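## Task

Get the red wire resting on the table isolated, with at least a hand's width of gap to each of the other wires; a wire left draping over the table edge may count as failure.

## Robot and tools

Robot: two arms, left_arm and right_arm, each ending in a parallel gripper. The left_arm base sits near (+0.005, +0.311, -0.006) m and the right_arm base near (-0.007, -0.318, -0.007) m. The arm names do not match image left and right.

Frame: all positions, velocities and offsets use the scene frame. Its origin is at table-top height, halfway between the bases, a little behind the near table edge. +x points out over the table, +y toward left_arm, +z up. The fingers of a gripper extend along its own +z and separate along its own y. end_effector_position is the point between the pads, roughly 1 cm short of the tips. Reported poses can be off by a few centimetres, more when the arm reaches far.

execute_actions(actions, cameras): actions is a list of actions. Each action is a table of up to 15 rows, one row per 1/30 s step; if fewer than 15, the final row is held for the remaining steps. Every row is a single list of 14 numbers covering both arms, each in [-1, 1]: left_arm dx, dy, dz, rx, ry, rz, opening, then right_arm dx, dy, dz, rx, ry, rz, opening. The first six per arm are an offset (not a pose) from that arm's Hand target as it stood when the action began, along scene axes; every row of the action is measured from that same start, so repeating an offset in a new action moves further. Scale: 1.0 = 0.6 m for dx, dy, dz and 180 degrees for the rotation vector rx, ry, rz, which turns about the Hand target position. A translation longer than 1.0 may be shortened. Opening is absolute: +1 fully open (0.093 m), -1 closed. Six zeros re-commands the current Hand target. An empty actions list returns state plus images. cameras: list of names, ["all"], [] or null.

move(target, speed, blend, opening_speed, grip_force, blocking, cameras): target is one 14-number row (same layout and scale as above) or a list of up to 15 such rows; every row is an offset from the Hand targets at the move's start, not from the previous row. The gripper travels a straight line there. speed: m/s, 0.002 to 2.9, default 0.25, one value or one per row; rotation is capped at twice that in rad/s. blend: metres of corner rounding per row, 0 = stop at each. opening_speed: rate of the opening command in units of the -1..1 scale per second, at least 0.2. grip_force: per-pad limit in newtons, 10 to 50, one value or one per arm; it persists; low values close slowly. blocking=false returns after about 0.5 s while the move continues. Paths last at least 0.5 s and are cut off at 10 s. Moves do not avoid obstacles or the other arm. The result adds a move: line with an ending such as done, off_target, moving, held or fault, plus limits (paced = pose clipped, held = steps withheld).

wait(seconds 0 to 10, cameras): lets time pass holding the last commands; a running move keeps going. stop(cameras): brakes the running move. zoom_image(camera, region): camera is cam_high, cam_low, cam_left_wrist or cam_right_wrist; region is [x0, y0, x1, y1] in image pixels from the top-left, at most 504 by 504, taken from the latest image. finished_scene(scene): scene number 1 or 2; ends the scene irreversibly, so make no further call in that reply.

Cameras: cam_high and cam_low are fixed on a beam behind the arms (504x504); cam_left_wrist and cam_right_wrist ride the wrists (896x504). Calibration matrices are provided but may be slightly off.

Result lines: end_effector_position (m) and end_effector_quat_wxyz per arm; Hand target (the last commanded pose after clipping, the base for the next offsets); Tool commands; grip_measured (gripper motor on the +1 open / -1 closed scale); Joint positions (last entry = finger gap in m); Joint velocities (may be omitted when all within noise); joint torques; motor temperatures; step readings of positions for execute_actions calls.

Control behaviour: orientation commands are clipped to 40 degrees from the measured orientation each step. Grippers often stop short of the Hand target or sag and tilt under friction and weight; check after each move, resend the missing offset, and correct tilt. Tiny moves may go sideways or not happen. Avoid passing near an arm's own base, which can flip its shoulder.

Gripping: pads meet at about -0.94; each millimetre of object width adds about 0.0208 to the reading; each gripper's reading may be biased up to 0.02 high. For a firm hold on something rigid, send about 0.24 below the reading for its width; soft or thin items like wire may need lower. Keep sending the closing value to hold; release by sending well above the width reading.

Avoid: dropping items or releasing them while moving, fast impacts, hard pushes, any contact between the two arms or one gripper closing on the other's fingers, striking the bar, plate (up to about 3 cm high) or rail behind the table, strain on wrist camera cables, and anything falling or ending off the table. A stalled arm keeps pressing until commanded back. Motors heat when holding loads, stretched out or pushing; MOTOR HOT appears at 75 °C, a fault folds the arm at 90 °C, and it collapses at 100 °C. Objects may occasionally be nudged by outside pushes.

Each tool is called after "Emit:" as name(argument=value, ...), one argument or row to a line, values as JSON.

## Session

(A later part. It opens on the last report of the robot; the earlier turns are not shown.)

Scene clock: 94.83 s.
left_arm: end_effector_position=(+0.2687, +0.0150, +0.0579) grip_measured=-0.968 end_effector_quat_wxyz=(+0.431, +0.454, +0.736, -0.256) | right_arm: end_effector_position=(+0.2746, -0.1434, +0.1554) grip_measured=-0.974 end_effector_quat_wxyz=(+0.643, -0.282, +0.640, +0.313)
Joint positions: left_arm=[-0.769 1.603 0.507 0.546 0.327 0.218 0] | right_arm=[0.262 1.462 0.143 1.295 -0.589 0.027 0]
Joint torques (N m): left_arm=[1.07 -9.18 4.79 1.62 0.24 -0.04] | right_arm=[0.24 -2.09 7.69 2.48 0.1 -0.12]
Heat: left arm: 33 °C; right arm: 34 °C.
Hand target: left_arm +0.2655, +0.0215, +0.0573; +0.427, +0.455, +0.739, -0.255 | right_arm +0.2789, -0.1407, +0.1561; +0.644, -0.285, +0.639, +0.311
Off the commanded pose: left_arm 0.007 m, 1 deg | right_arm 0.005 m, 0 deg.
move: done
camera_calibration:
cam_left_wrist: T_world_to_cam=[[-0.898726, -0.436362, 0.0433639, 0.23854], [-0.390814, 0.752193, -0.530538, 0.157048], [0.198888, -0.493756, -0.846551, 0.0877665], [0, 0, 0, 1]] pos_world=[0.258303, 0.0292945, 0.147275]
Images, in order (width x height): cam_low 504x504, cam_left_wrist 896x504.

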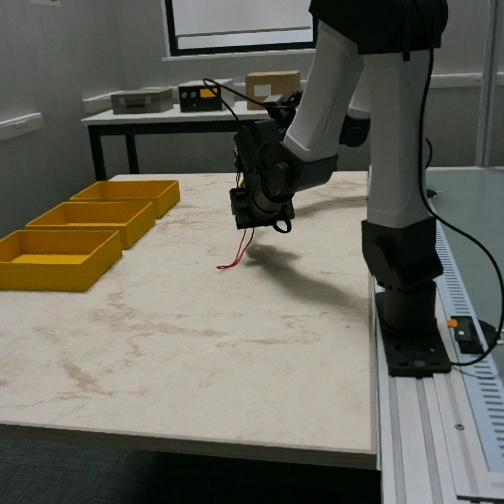

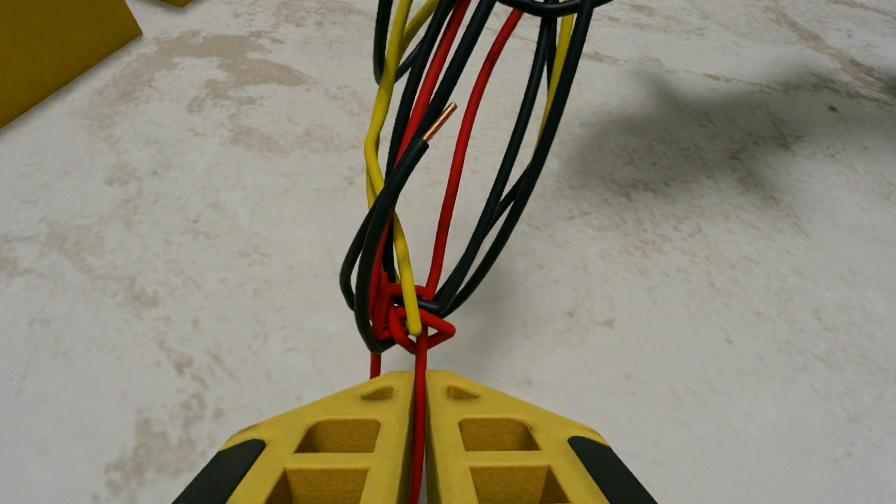

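Single red strand held. Pull it further.

Emit:
move(
  target=[
    [0.0,0.15,0.06,0,0,0,-1,0,-0.02,0,0,0,0,-0.98],
  ],
  speed=0.1,
  cameras=["cam_left_wrist","cam_low","cam_high"],
)

Emit:
zoom_image(
  camera="cam_left_wrist",
  region=[300, 100, 600, 400],
)

Scene clock: 96.73 s.
left_arm: end_effector_position=(+0.2543, +0.0811, +0.1184) grip_measured=-0.968 end_effector_quat_wxyz=(+0.453, +0.490, +0.681, -0.301) | right_arm: end_effector_position=(+0.2524, -0.1280, +0.1484) grip_measured=-0.974 end_effector_quat_wxyz=(+0.604, -0.331, +0.626, +0.367)
Joint positions: left_arm=[-0.481 1.237 0.457 0.217 0.705 0.434 0] | right_arm=[0.258 1.462 0.143 1.258 -0.755 0.026 0]
Joint torques (N m): left_arm=[5.49 -5.68 5.24 0.83 -0.74 -0.07] | right_arm=[-4.33 -5.09 5.86 2.65 1.22 -0.13]
Heat: left arm: 33 °C; right arm: 34 °C.
Hand target: left_arm +0.2656, +0.1115, +0.0933; +0.427, +0.455, +0.739, -0.255 | right_arm +0.2788, -0.1527, +0.1561; +0.644, -0.285, +0.639, +0.311
Off the commanded pose: left_arm 0.041 m, 10 deg | right_arm 0.037 m, 10 deg.
move: off_target (left_arm, right_arm)
camera_calibration:
cam_left_wrist: T_world_to_cam=[[-0.949767, -0.312318, 0.0199817, 0.257479], [-0.258623, 0.747319, -0.612069, 0.110182], [0.176228, -0.586491, -0.790552, 0.181112], [0, 0, 0, 1]] pos_world=[0.241124, 0.104294, 0.205472]
Images, in order (width x height): cam_high 504x504, cam_low 504x504, cam_left_wrist 896x504.

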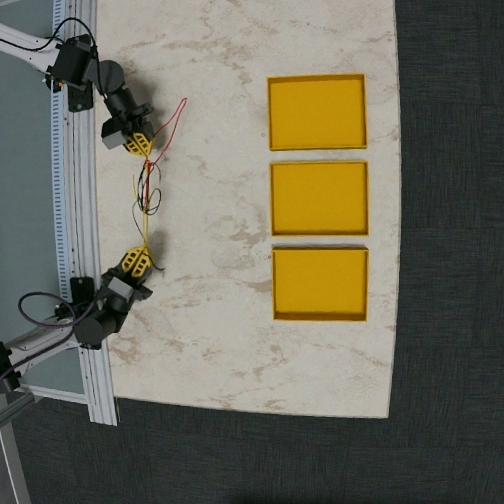

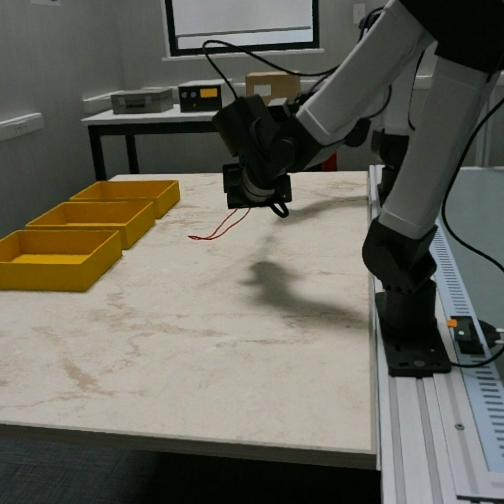

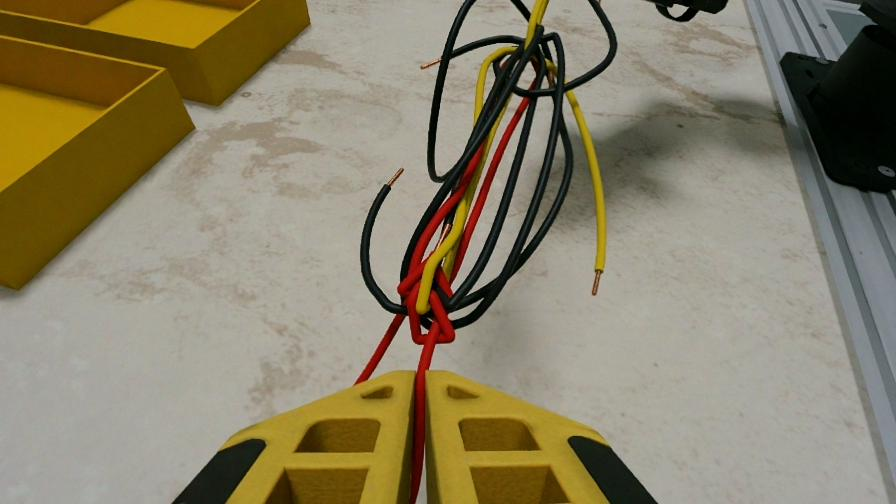

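Scaled by 1.680 from the camera's 896x504 image, which has a finer 1280x720 frame.

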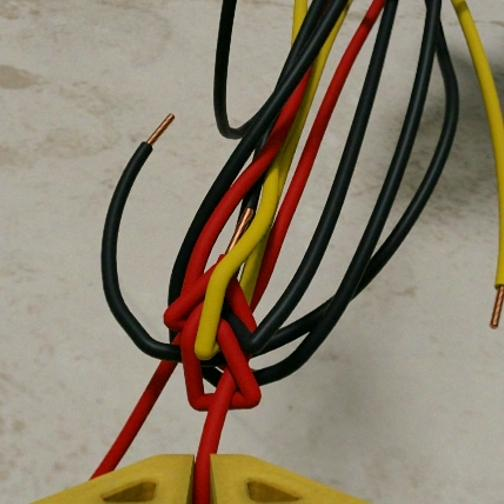

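Emit:
move(
  target=[
    [0.0,-0.1,-0.0,0,0,0,-1,0,0.05,0,0,0,0,-0.98],
    [0.1,0.08,0.05,0,0,0,-1,-0.02,-0.06,0.0,0,0,0,-0.98],
    [0,-0.08,0,0,0,0,-1,0,0.05,0,0,0,0,-0.98],
    [-0.05,0.1,0.1,0,0,0,-1,0.05,-0.06,0.0,0,0,0,-0.98],
    [0,-0.08,0,0,0,0,-1,0,0.05,0,0,0,0,-0.98],
    [0.05,0.1,0.1,0,0,0,-1,0.0,-0.08,0.0,0,0,0,-0.98],
    [0.0,-0.04,0.04,0,0,0,-1,0,0,0,0,0,0,-0.98],
  ],
  speed=0.35,
  blend=[0.02,0.005,0.02,0.005,0.02,0.005,0],
  cameras=["cam_left_wrist","cam_right_wrist","cam_high"],
)

Emit:
zoom_image(
  camera="cam_left_wrist",
  region=[300, 50, 650, 400],
)

Emit:
zoom_image(
  camera="cam_high",
  region=[100, 80, 220, 280],
)

Scene clock: 100.80 s.
left_arm: end_effector_position=(+0.2662, +0.0874, +0.1262) grip_measured=-0.968 end_effector_quat_wxyz=(+0.433, +0.458, +0.732, -0.259) | right_arm: end_effector_position=(+0.2763, -0.1558, +0.1548) grip_measured=-0.974 end_effector_quat_wxyz=(+0.642, -0.283, +0.641, +0.310)
Joint positions: left_arm=[-0.513 1.194 0.543 0.039 0.55 0.379 0] | right_arm=[0.195 1.443 0.139 1.272 -0.653 0.016 0]
Joint torques (N m): left_arm=[-0.81 -2.8 6.19 1.82 0.1 -0.15] | right_arm=[0.59 -2 7.06 2.6 0.11 -0.03]
Heat: left arm: 33 °C; right arm: 34 °C.
Hand target: left_arm +0.2655, +0.0875, +0.1173; +0.427, +0.455, +0.739, -0.255 | right_arm +0.2788, -0.1527, +0.1560; +0.643, -0.284, +0.639, +0.311
Off the commanded pose: left_arm 0.009 m, 1 deg | right_arm 0.004 m, 0 deg.
move: done
camera_calibration:
cam_left_wrist: T_world_to_cam=[[-0.903256, -0.42725, 0.0398387, 0.265739], [-0.380318, 0.754111, -0.53542, 0.135496], [0.198715, -0.498772, -0.843646, 0.181954], [0, 0, 0, 1]] pos_world=[0.255404, 0.102111, 0.215465]
cam_right_wrist: T_world_to_cam=[[0.763761, -0.643605, -0.0494176, -0.304347], [-0.328854, -0.322084, -0.887759, 0.211121], [0.55545, 0.694287, -0.457647, 0.112801], [0, 0, 0, 1]] pos_world=[0.239221, -0.206197, 0.224007]
Images, in order (width x height): cam_high 504x504, cam_left_wrist 896x504, cam_right_wrist 896x504.

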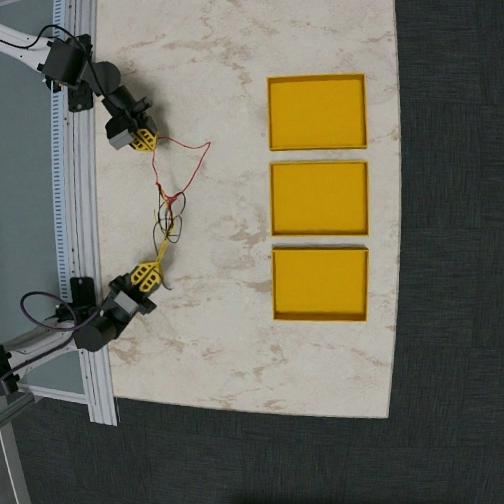

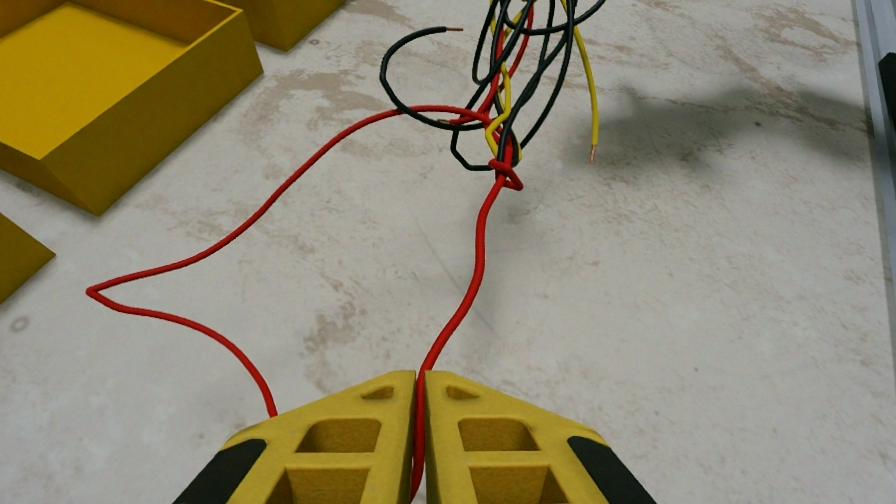

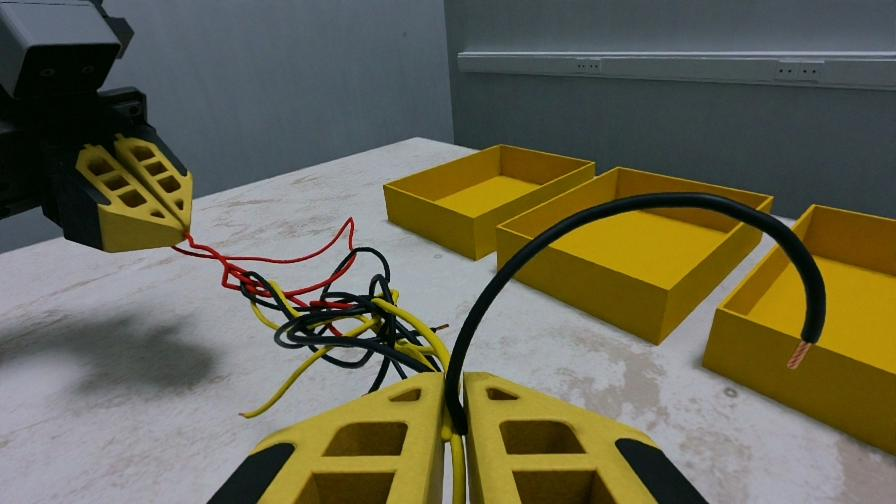

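Scaled by 1.440 from the camera's 896x504 image, which has a finer 1280x720 frame.

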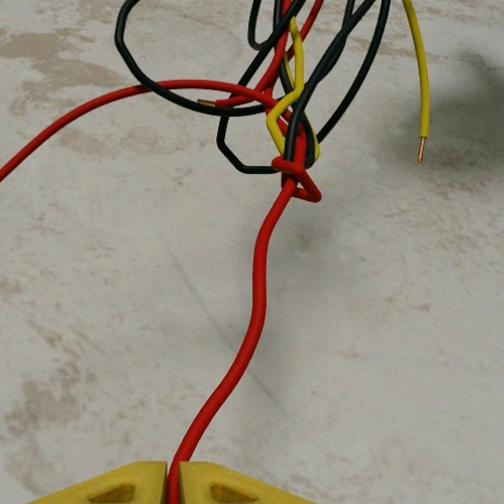

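Scaled by 2.520 from the camera's 504x504 image, which has a finer 720x720 frame.

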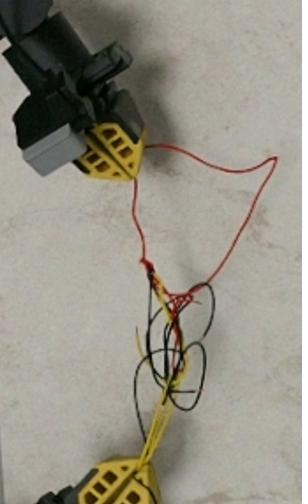

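Emit:
move(
  target=[
    [0.0,0.12,0.05,0,0,0,-1,0.0,-0.05,0,0,0,0,-0.98],
    [0.0,0.0,-0.0,0,0,0,-1,0,0.03,0,0,0,0,-0.98],
    [0.1,0.15,0.05,0,0,0,-1,-0.02,-0.06,0.0,0,0,0,-0.98],
    [0,-0.0,0,0,0,0,-1,0,0.05,0,0,0,0,-0.98],
    [-0.05,0.16,0.1,0,0,0,-1,0.05,-0.06,0.0,0,0,0,-0.98],
    [0,-0.0,0,0,0,0,-1,0,0.05,0,0,0,0,-0.98],
    [0.05,0.18,0.1,0,0,0,-1,0.0,-0.08,0.0,0,0,0,-0.98],
    [0.0,0.08,0.04,0,0,0,-1,0,0,0,0,0,0,-0.98],
  ],
  speed=0.35,
  blend=[0.005,0.02,0.005,0.02,0.005,0.02,0.005,0],
  cameras=["cam_left_wrist","cam_right_wrist","cam_high"],
)

Emit:
zoom_image(
  camera="cam_left_wrist",
  region=[300, 50, 650, 400],
)

Emit:
zoom_image(
  camera="cam_high",
  region=[100, 80, 220, 280],
)

Scene clock: 105.87 s.
left_arm: end_effector_position=(+0.2660, +0.1335, +0.1434) grip_measured=-0.969 end_effector_quat_wxyz=(+0.423, +0.458, +0.735, -0.266) | right_arm: end_effector_position=(+0.2745, -0.1528, +0.1594) grip_measured=-0.974 end_effector_quat_wxyz=(+0.646, -0.291, +0.631, +0.315)
Joint positions: left_arm=[-0.297 1.113 0.607 -0.229 0.731 0.546 0] | right_arm=[0.2 1.444 0.143 1.288 -0.667 0.016 0]
Joint torques (N m): left_arm=[-0.44 -5.14 6.17 1.59 0.08 -0.18] | right_arm=[0.18 -2.06 6.61 2.41 0.29 -0.01]
Heat: left arm: 32 °C; right arm: 34 °C.
Hand target: left_arm +0.2655, +0.1355, +0.1412; +0.426, +0.455, +0.739, -0.255 | right_arm +0.2788, -0.1527, +0.1559; +0.643, -0.285, +0.639, +0.311
Off the commanded pose: left_arm 0.003 m, 1 deg | right_arm 0.005 m, 1 deg.
move: done
camera_calibration:
cam_left_wrist: T_world_to_cam=[[-0.905873, -0.419155, 0.0608556, 0.281162], [-0.385884, 0.757519, -0.526553, 0.1096], [0.174608, -0.500474, -0.847961, 0.22679], [0, 0, 0, 1]] pos_world=[0.257391, 0.148328, 0.232909]
cam_right_wrist: T_world_to_cam=[[0.776161, -0.629512, -0.0358837, -0.304229], [-0.304711, -0.324655, -0.895405, 0.209813], [0.552019, 0.705913, -0.443804, 0.114331], [0, 0, 0, 1]] pos_world=[0.23695, -0.204106, 0.227691]
Images, in order (width x height): cam_high 504x504, cam_left_wrist 896x504, cam_right_wrist 896x504.

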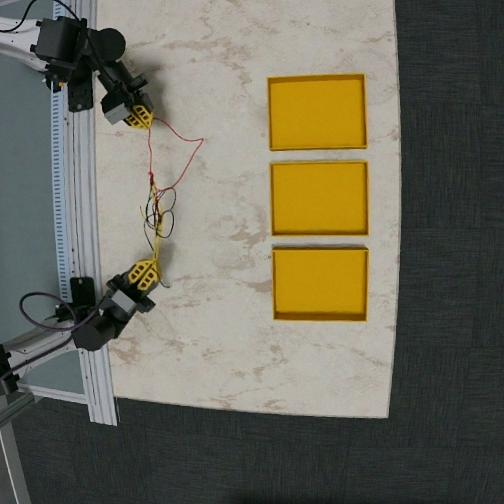

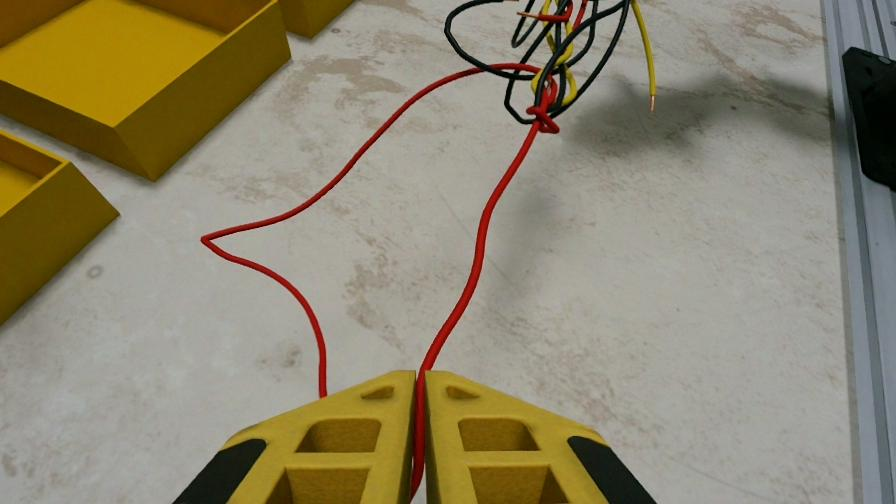

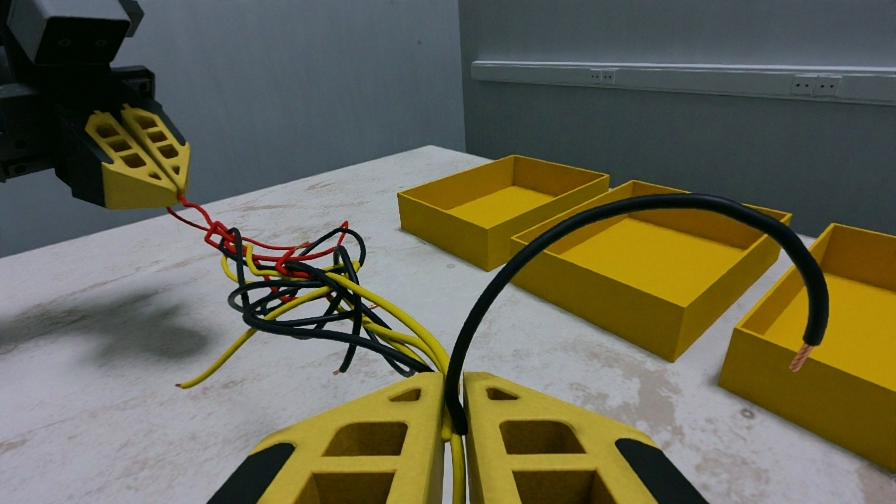

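Scaled by 1.440 from the camera's 896x504 image, which has a finer 1280x720 frame.

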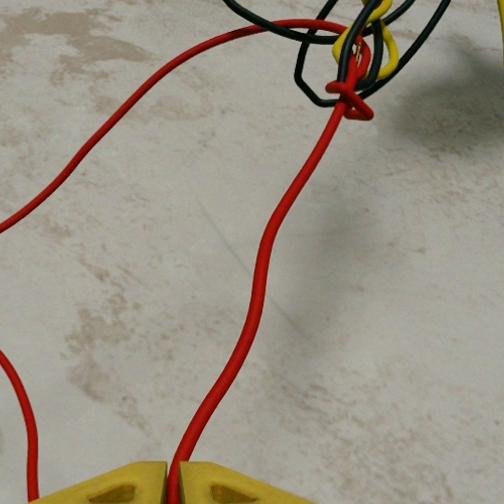

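Scaled by 2.520 from the camera's 504x504 image, which has a finer 720x720 frame.

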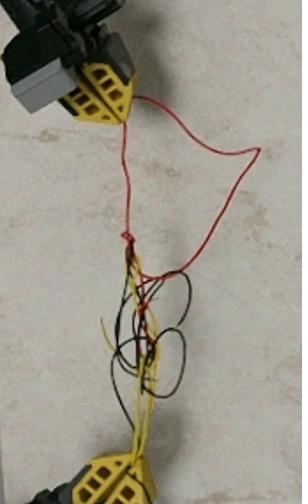

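Emit:
move(
  target=[
    [0.0,0.12,0.08,0,0,0,-1,0.0,-0.05,0,0,0,0,-0.98],
    [0.0,-0.02,-0.0,0,0,0,-1,0,0.03,0,0,0,0,-0.98],
    [0.1,0.15,0.1,0,0,0,-1,-0.02,-0.06,0.0,0,0,0,-0.98],
    [0,-0.02,0,0,0,0,-1,0,0.05,0,0,0,0,-0.98],
    [-0.05,0.17,0.1,0,0,0,-1,0.05,-0.06,0.0,0,0,0,-0.98],
    [0,-0.0,0,0,0,0,-1,0,0.05,0,0,0,0,-0.98],
    [0.08,0.2,0.15,0,0,0,-1,0.0,-0.08,0.0,0,0,0,-0.98],
    [0.0,0.08,0.04,0,0,0,-1,0,0,0,0,0,0,-0.98],
  ],
  speed=0.35,
  blend=[0.005,0.02,0.005,0.02,0.005,0.02,0.005,0],
  cameras=["cam_left_wrist","cam_right_wrist","cam_high"],
)

Emit:
zoom_image(
  camera="cam_left_wrist",
  region=[400, 0, 700, 300],
)

Emit:
zoom_image(
  camera="cam_high",
  region=[100, 80, 220, 280],
)

Scene clock: 113.60 s.
left_arm: end_effector_position=(+0.2667, +0.1841, +0.1659) grip_measured=-0.969 end_effector_quat_wxyz=(+0.423, +0.453, +0.740, -0.262) | right_arm: end_effector_position=(+0.2762, -0.1556, +0.1583) grip_measured=-0.974 end_effector_quat_wxyz=(+0.648, -0.285, +0.635, +0.309)
Joint positions: left_arm=[-0.05 1.1 0.732 -0.554 0.888 0.797 0] | right_arm=[0.197 1.442 0.139 1.288 -0.651 0.015 0]
Joint torques (N m): left_arm=[-0.7 -4.88 6.26 1.4 0.35 -0.17] | right_arm=[0.43 -1.94 7.08 2.43 0.11 -0.01]
Heat: left arm: 32 °C; right arm: 34 °C.
Hand target: left_arm +0.2655, +0.1835, +0.1653; +0.427, +0.455, +0.739, -0.255 | right_arm +0.2789, -0.1527, +0.1561; +0.644, -0.285, +0.639, +0.311
Off the commanded pose: left_arm 0.002 m, 1 deg | right_arm 0.005 m, 1 deg.
move: done
camera_calibration:
cam_left_wrist: T_world_to_cam=[[-0.899342, -0.432678, 0.0630388, 0.302072], [-0.399115, 0.753455, -0.522506, 0.0870348], [0.17858, -0.495072, -0.850302, 0.269413], [0, 0, 0, 1]] pos_world=[0.258292, 0.198502, 0.255516]
cam_right_wrist: T_world_to_cam=[[0.764209, -0.643847, -0.0380319, -0.30587], [-0.313597, -0.319399, -0.894227, 0.211521], [0.563597, 0.695303, -0.445996, 0.110492], [0, 0, 0, 1]] pos_world=[0.237808, -0.206199, 0.226794]
Images, in order (width x height): cam_high 504x504, cam_left_wrist 896x504, cam_right_wrist 896x504.

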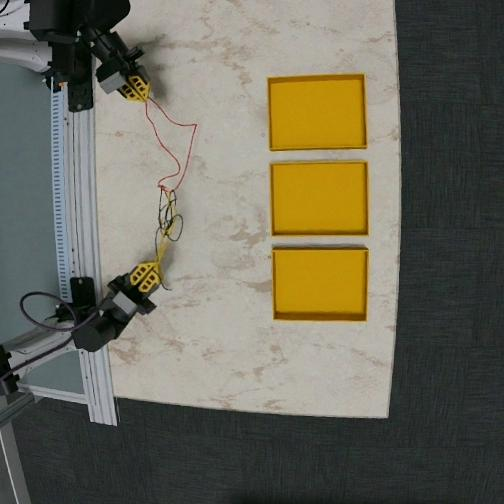

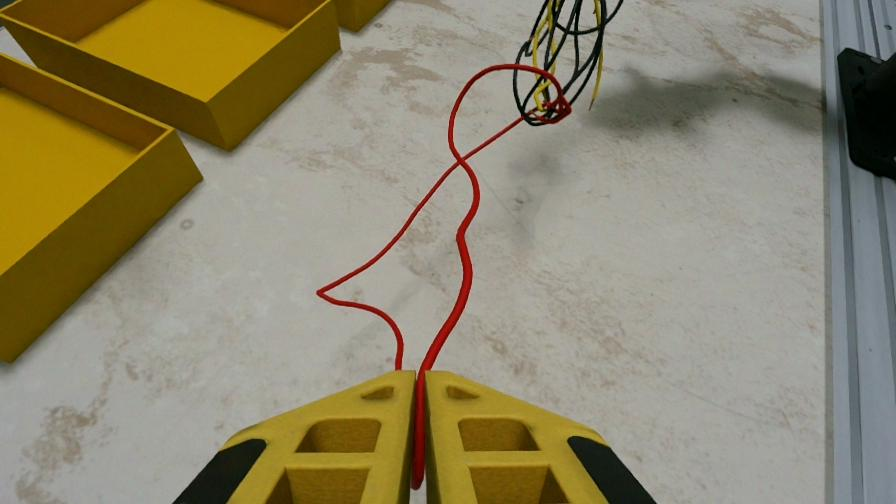

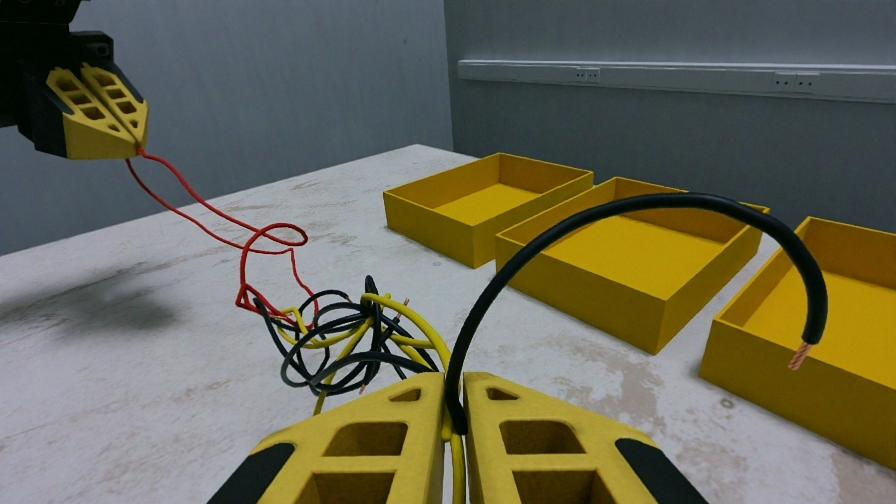

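Scaled by 1.680 from the camera's 896x504 image, which has a finer 1280x720 frame.

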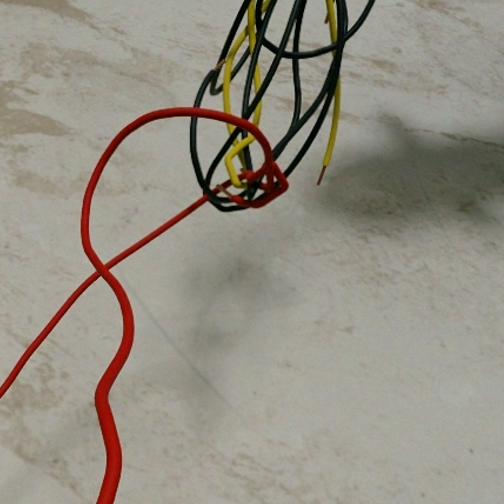

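Scaled by 2.520 from the camera's 504x504 image, which has a finer 720x720 frame.

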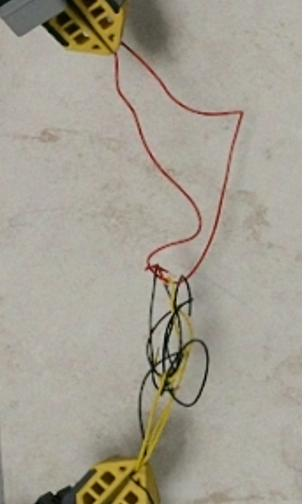

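Emit:
move(
  target=[
    [0.05,0.2,0.1,0,0,0,-1,0.0,-0.05,0,0,0,0,-0.98],
    [0.05,0.04,0.0,0,0,0,-1,0,0.03,0,0,0,0,-0.98],
    [0.1,0.23,0.1,0,0,0,-1,-0.02,-0.06,0.0,0,0,0,-0.98],
    [0.1,0.05,0,0,0,0,-1,0,0.05,0,0,0,0,-0.98],
    [0.05,0.25,0.1,0,0,0,-1,0.05,-0.06,0.0,0,0,0,-0.98],
    [0.05,0.1,0.05,0,0,0,-1,0,0.0,0,0,0,0,-0.98],
  ],
  speed=0.3,
  blend=[0.005,0.02,0.005,0.02,0.005,0],
  cameras=["cam_left_wrist","cam_right_wrist","cam_high"],
)

Emit:
zoom_image(
  camera="cam_left_wrist",
  region=[400, 0, 700, 300],
)

Emit:
zoom_image(
  camera="cam_high",
  region=[100, 80, 220, 280],
)

Scene clock: 117.77 s.
left_arm: end_effector_position=(+0.2982, +0.2453, +0.1938) grip_measured=-0.969 end_effector_quat_wxyz=(+0.424, +0.449, +0.741, -0.265) | right_arm: end_effector_position=(+0.2814, -0.1542, +0.1528) grip_measured=-0.974 end_effector_quat_wxyz=(+0.641, -0.284, +0.642, +0.311)
Joint positions: left_arm=[0.213 1.341 1.041 -0.947 1.017 1.187 0] | right_arm=[0.197 1.48 0.156 1.288 -0.651 0.015 0]
Joint torques (N m): left_arm=[-0.73 -7.64 5.9 0.9 0.51 -0.15] | right_arm=[0.44 -5.52 5.27 2.45 0.1 0]
Motor temperatures (°C): left_arm=[27 32 32 29 27 27 28] | right_arm=[27 28 33 35 26 23 28]
Heat: left arm: 32 °C; right arm: 35 °C.
Hand target: left_arm +0.2955, +0.2435, +0.1952; +0.427, +0.455, +0.739, -0.255 | right_arm +0.2788, -0.1527, +0.1561; +0.644, -0.285, +0.639, +0.311
Off the commanded pose: left_arm 0.004 m, 2 deg | right_arm 0.004 m, 1 deg.
move: done
camera_calibration:
cam_left_wrist: T_world_to_cam=[[-0.89716, -0.43602, 0.0706389, 0.353876], [-0.404793, 0.747607, -0.526523, 0.0719232], [0.176764, -0.50097, -0.847221, 0.319108], [0, 0, 0, 1]] pos_world=[0.29019, 0.26039, 0.283227]
cam_right_wrist: T_world_to_cam=[[0.76392, -0.643311, -0.0507641, -0.307071], [-0.331503, -0.323725, -0.886176, 0.211779], [0.553653, 0.693796, -0.46056, 0.108839], [0, 0, 0, 1]] pos_world=[0.244524, -0.204496, 0.222213]
Images, in order (width x height): cam_high 504x504, cam_left_wrist 896x504, cam_right_wrist 896x504.

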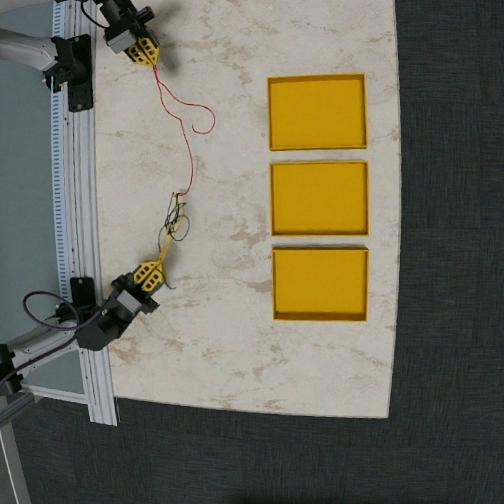

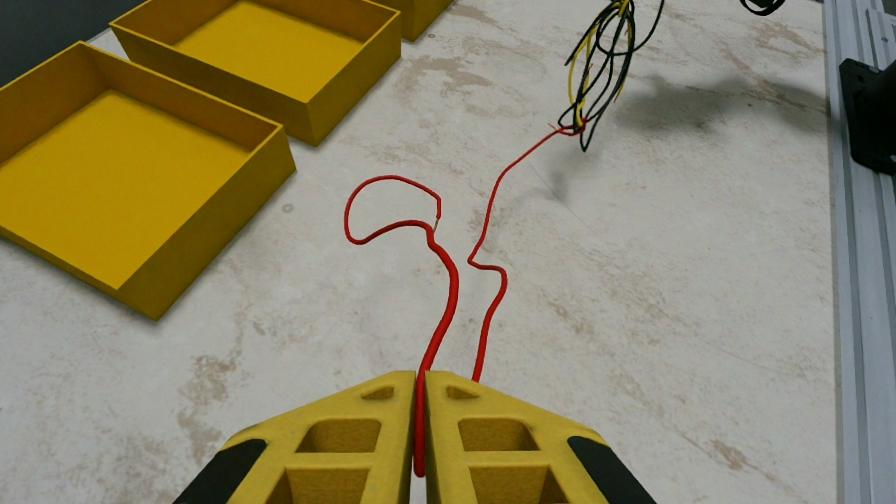

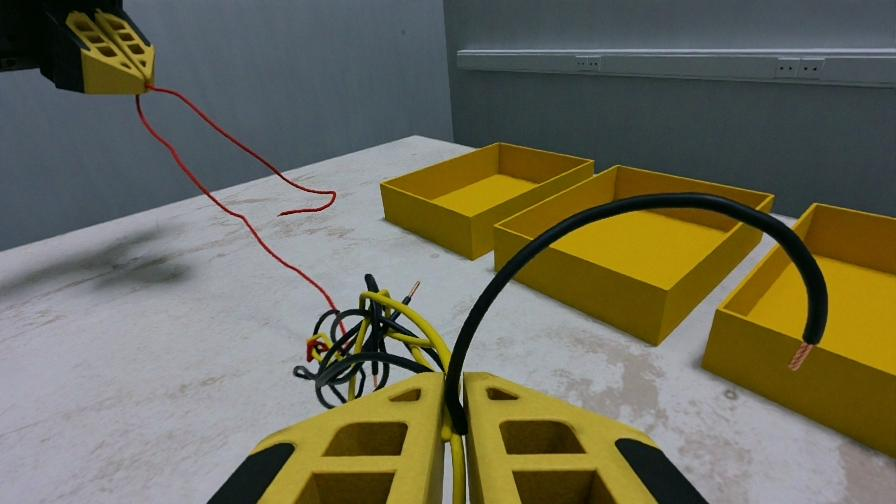

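Scaled by 1.680 from the camera's 896x504 image, which has a finer 1280x720 frame.

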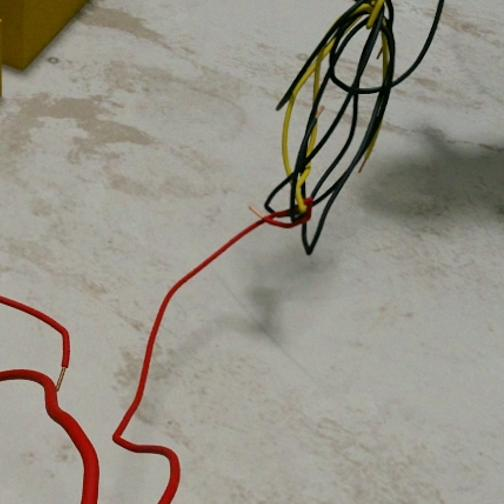

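Scaled by 2.520 from the camera's 504x504 image, which has a finer 720x720 frame.

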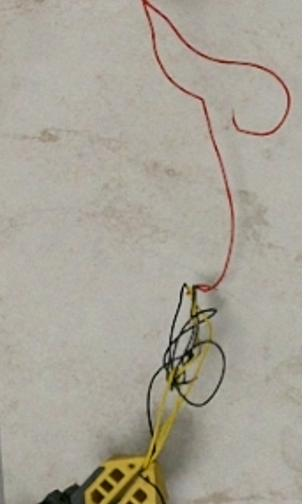

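Emit:
move(
  target=[0.1,0.28,0.1,0,0,0,-1,-0.0,-0.08,0.0,0,0,0,-0.98],
  speed=0.15,
  cameras=["cam_left_wrist","cam_right_wrist","cam_high"],
)

Emit:
zoom_image(
  camera="cam_high",
  region=[100, 20, 260, 300],
)

Scene clock: 119.73 s.
left_arm: end_effector_position=(+0.3522, +0.4072, +0.2537) grip_measured=-0.969 end_effector_quat_wxyz=(+0.456, +0.421, +0.760, -0.194) | right_arm: end_effector_position=(+0.2826, -0.2005, +0.1557) grip_measured=-0.974 end_effector_quat_wxyz=(+0.645, -0.279, +0.640, +0.310)
Joint positions: left_arm=[0.624 1.828 1.796 -1.574 1.039 1.722 0] | right_arm=[-0.046 1.444 0.145 1.271 -0.887 0.015 0]
Joint torques (N m): left_arm=[0.35 -7.45 8.53 0.14 0.69 -0.1] | right_arm=[-0.88 -5.34 5.09 2.13 -0.16 -0.12]
Heat: left arm: 33 °C; right arm: 35 °C.
Hand target: left_arm +0.3555, +0.4116, +0.2553; +0.427, +0.455, +0.739, -0.254 | right_arm +0.2788, -0.2007, +0.1560; +0.644, -0.285, +0.639, +0.311
Off the commanded pose: left_arm 0.006 m, 9 deg | right_arm 0.004 m, 1 deg.
joint sent to its limit (left arm) — joint 4 (wrist pitch), lower limit. The joint targets are off in orientation, not in position.
move: off_target (left_arm)
camera_calibration:
cam_left_wrist: T_world_to_cam=[[-0.831396, -0.554778, -0.0316582, 0.519766], [-0.462101, 0.721903, -0.515092, 0.0320368], [0.308616, -0.413616, -0.85655, 0.361797], [0, 0, 0, 1]] pos_world=[0.33528, 0.414872, 0.342854]
cam_right_wrist: T_world_to_cam=[[0.75924, -0.648807, -0.051032, -0.337321], [-0.327836, -0.31354, -0.891188, 0.201587], [0.562208, 0.693356, -0.450754, 0.137661], [0, 0, 0, 1]] pos_world=[0.244801, -0.251099, 0.224489]
Images, in order (width x height): cam_high 504x504, cam_left_wrist 896x504, cam_right_wrist 896x504.

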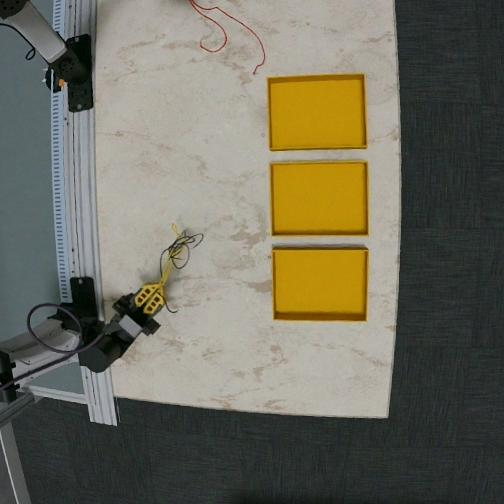

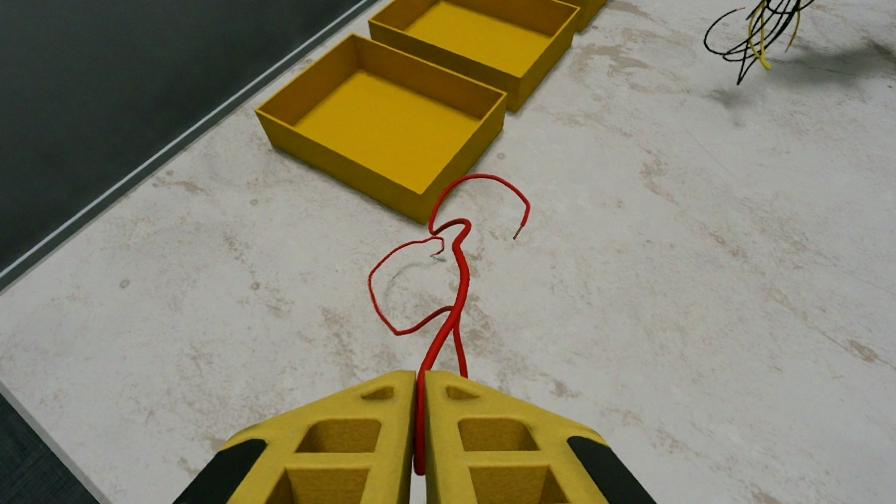

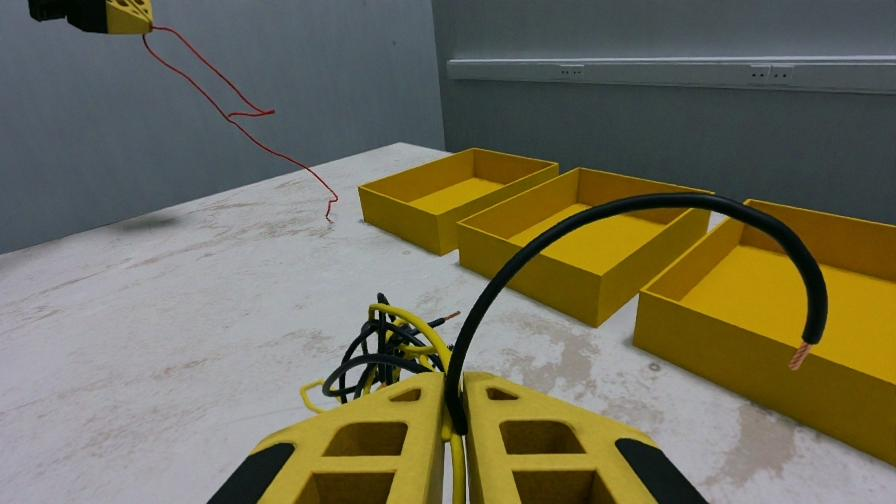

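Scaled by 1.800 from the camera's 504x504 image, which has a finer 720x720 frame.

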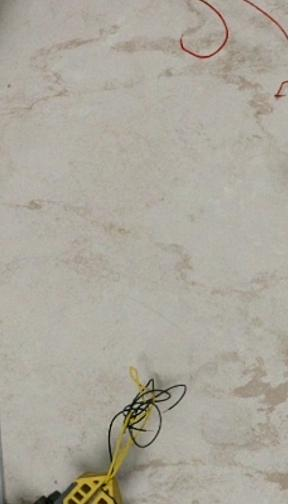

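Emit:
move(
  target=[
    [-0.05,-0.08,-0.25,0,0,0,-1,0.035,0.017,-0.1,-0.165,0.101,0,-0.98],
    [-0.05,-0.08,-0.36,0,0,0,-1,0.035,0.017,-0.195,-0.165,0.101,0,-0.98],
  ],
  speed=[0.25,0.1],
  blend=[0.02,0],
  cameras=["all"],
)

Scene clock: 122.67 s.
left_arm: end_effector_position=(+0.3272, +0.3670, +0.0469) grip_measured=-0.969 end_effector_quat_wxyz=(+0.433, +0.452, +0.739, -0.249) | right_arm: end_effector_position=(+0.3021, -0.1925, +0.0452) grip_measured=-0.974 end_effector_quat_wxyz=(+0.446, -0.381, +0.790, +0.178)
Joint positions: left_arm=[0.567 1.967 1.11 -0.93 1.034 1.856 0] | right_arm=[0.097 1.491 0.395 0.349 -0.566 -0.532 0]
Joint torques (N m): left_arm=[-0.73 -7.87 4.44 0.02 0.58 -0.1] | right_arm=[0.28 -2.92 5.91 2.25 -0.25 -0.13]
Heat: left arm: 32 °C; right arm: 35 °C.
Hand target: left_arm +0.3255, +0.3635, +0.0393; +0.427, +0.455, +0.739, -0.255 | right_arm +0.2998, -0.1905, +0.0390; +0.442, -0.387, +0.789, +0.178
Off the commanded pose: left_arm 0.009 m, 1 deg | right_arm 0.007 m, 1 deg.
move: done
camera_calibration:
cam_left_wrist: T_world_to_cam=[[-0.893801, -0.447218, 0.033416, 0.448004], [-0.396169, 0.752459, -0.52617, -0.0892764], [0.210169, -0.48353, -0.849722, 0.233377], [0, 0, 0, 1]] pos_world=[0.316009, 0.380377, 0.136361]
cam_right_wrist: T_world_to_cam=[[0.758044, -0.650631, 0.0452726, -0.356995], [-0.552376, -0.677374, -0.485844, 0.0915187], [0.346772, 0.343284, -0.872872, 0.0881203], [0, 0, 0, 1]] pos_world=[0.290613, -0.20053, 0.137544]

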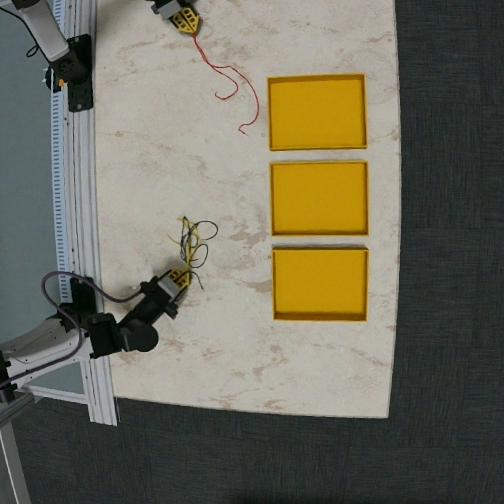

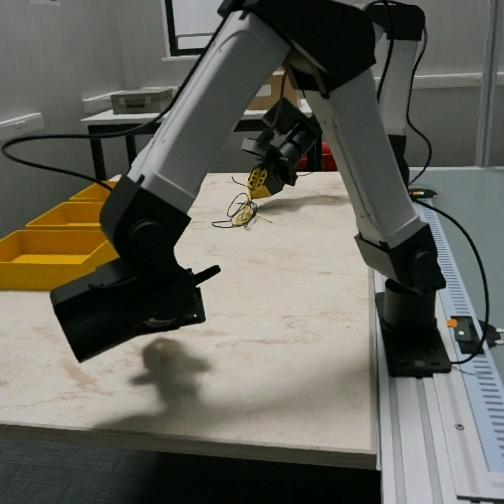

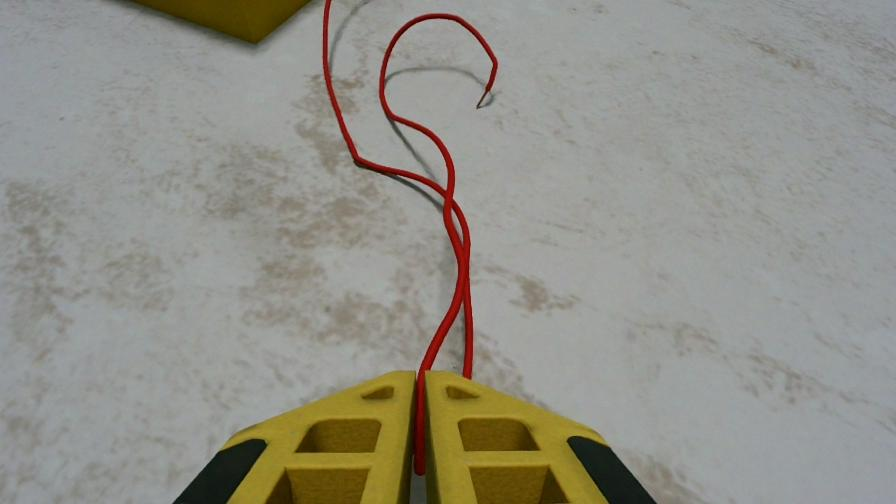

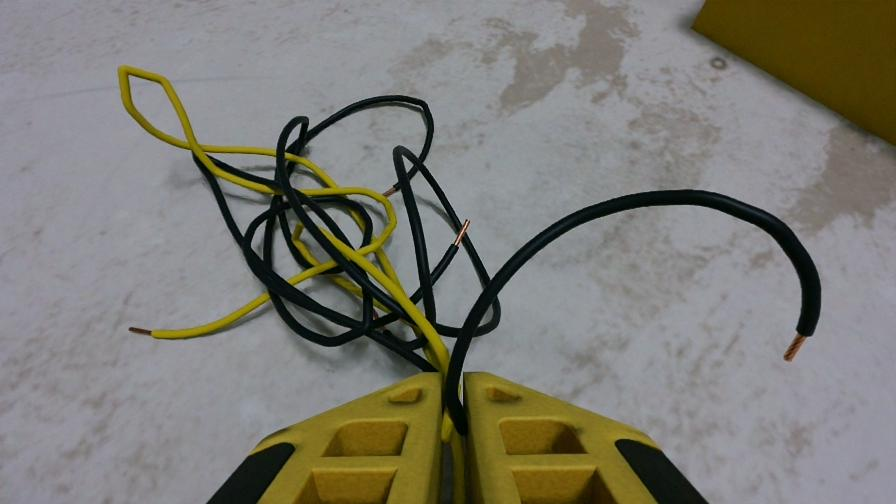

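Emit:
move(
  target=[
    [0,0,-0.033,0,0,0,-0.969,0,0,-0.025,0,0,0,-0.98],
    [0,0,-0.033,0,0,0,0.2,0,0,-0.025,0,0,0,0.2],
    [-0.05,0.12,0.1,0,0,0,0.2,-0.1,-0.16,0.13,0,0,0,0.2],
    [-0.05,0.16,0.28,0,0,0,0.2,-0.1,-0.2,0.3,0,0,0,0.2],
  ],
  speed=[0.06,0.1,0.15,0.25],
  blend=[0,0,0.02,0],
  opening_speed=1.5,
  cameras=["all"],
)

Scene clock: 127.40 s.
left_arm: end_effector_position=(+0.2954, +0.4579, +0.1970) grip_measured=+0.197 end_effector_quat_wxyz=(+0.435, +0.417, +0.782, -0.157) | right_arm: end_effector_position=(+0.2376, -0.3096, +0.2135) grip_measured=+0.198 end_effector_quat_wxyz=(+0.435, -0.385, +0.795, +0.175)
Joint positions: left_arm=[0.84 1.806 1.576 -1.572 0.946 2.004 0.055] | right_arm=[-0.507 1.13 1.013 -1.133 -0.893 -1.238 0.055]
Joint torques (N m): left_arm=[0.76 -10.22 7.31 -0.21 0.81 -0.15] | right_arm=[-0.87 -1.11 10.07 0.91 -0.79 -0.17]
Heat: left arm: 32 °C; right arm: 34 °C.
Hand target: left_arm +0.2955, +0.4594, +0.2074; +0.427, +0.455, +0.739, -0.255 | right_arm +0.2399, -0.3106, +0.2191; +0.442, -0.387, +0.789, +0.178
Off the commanded pose: left_arm 0.010 m, 13 deg | right_arm 0.006 m, 1 deg.
joint sent to its limit (left arm) — joint 4 (wrist pitch), lower limit. The joint targets are off in orientation, not in position.
move: off_target (left_arm)
camera_calibration:
cam_left_wrist: T_world_to_cam=[[-0.80305, -0.593012, -0.0587151, 0.513308], [-0.510232, 0.735143, -0.446349, -0.0653726], [0.307855, -0.328482, -0.892931, 0.320181], [0, 0, 0, 1]] pos_world=[0.280288, 0.45763, 0.286859]
cam_right_wrist: T_world_to_cam=[[0.761139, -0.647151, 0.0431712, -0.391138], [-0.558616, -0.687921, -0.463371, 0.051728], [0.329569, 0.328574, -0.885112, 0.299644], [0, 0, 0, 1]] pos_world=[0.227853, -0.315996, 0.306074]

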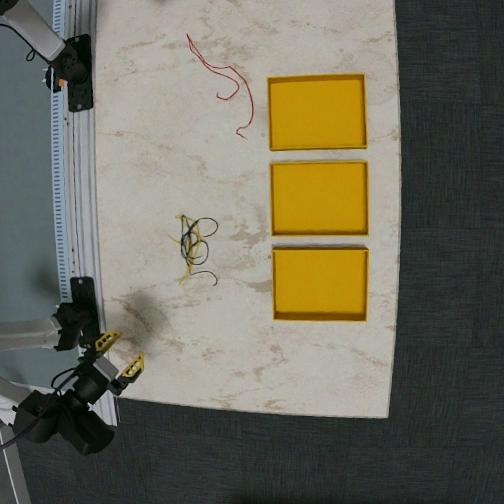

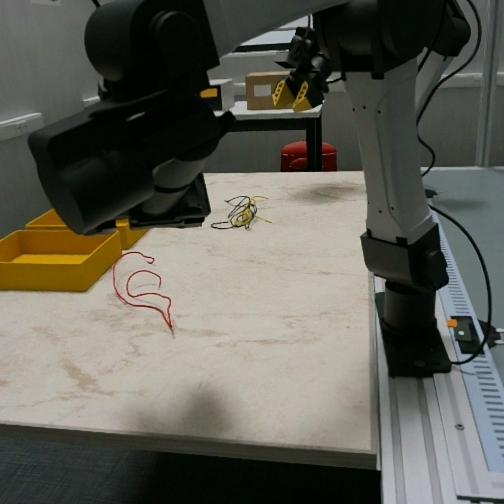

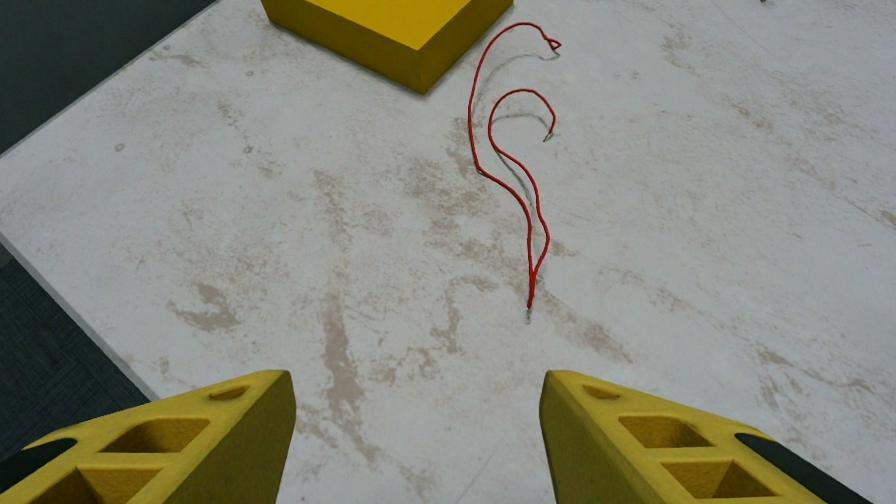

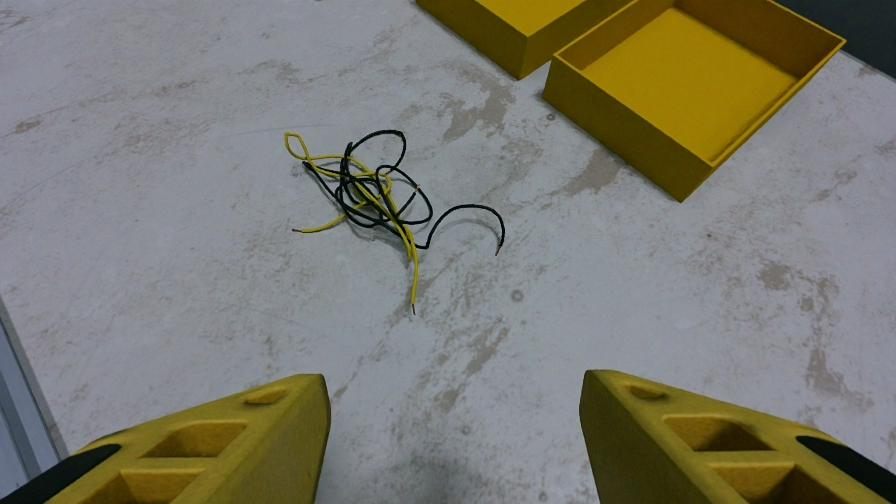

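Emit:
finished_scene(
  scene=2,
)

The scene is finished: the task was done.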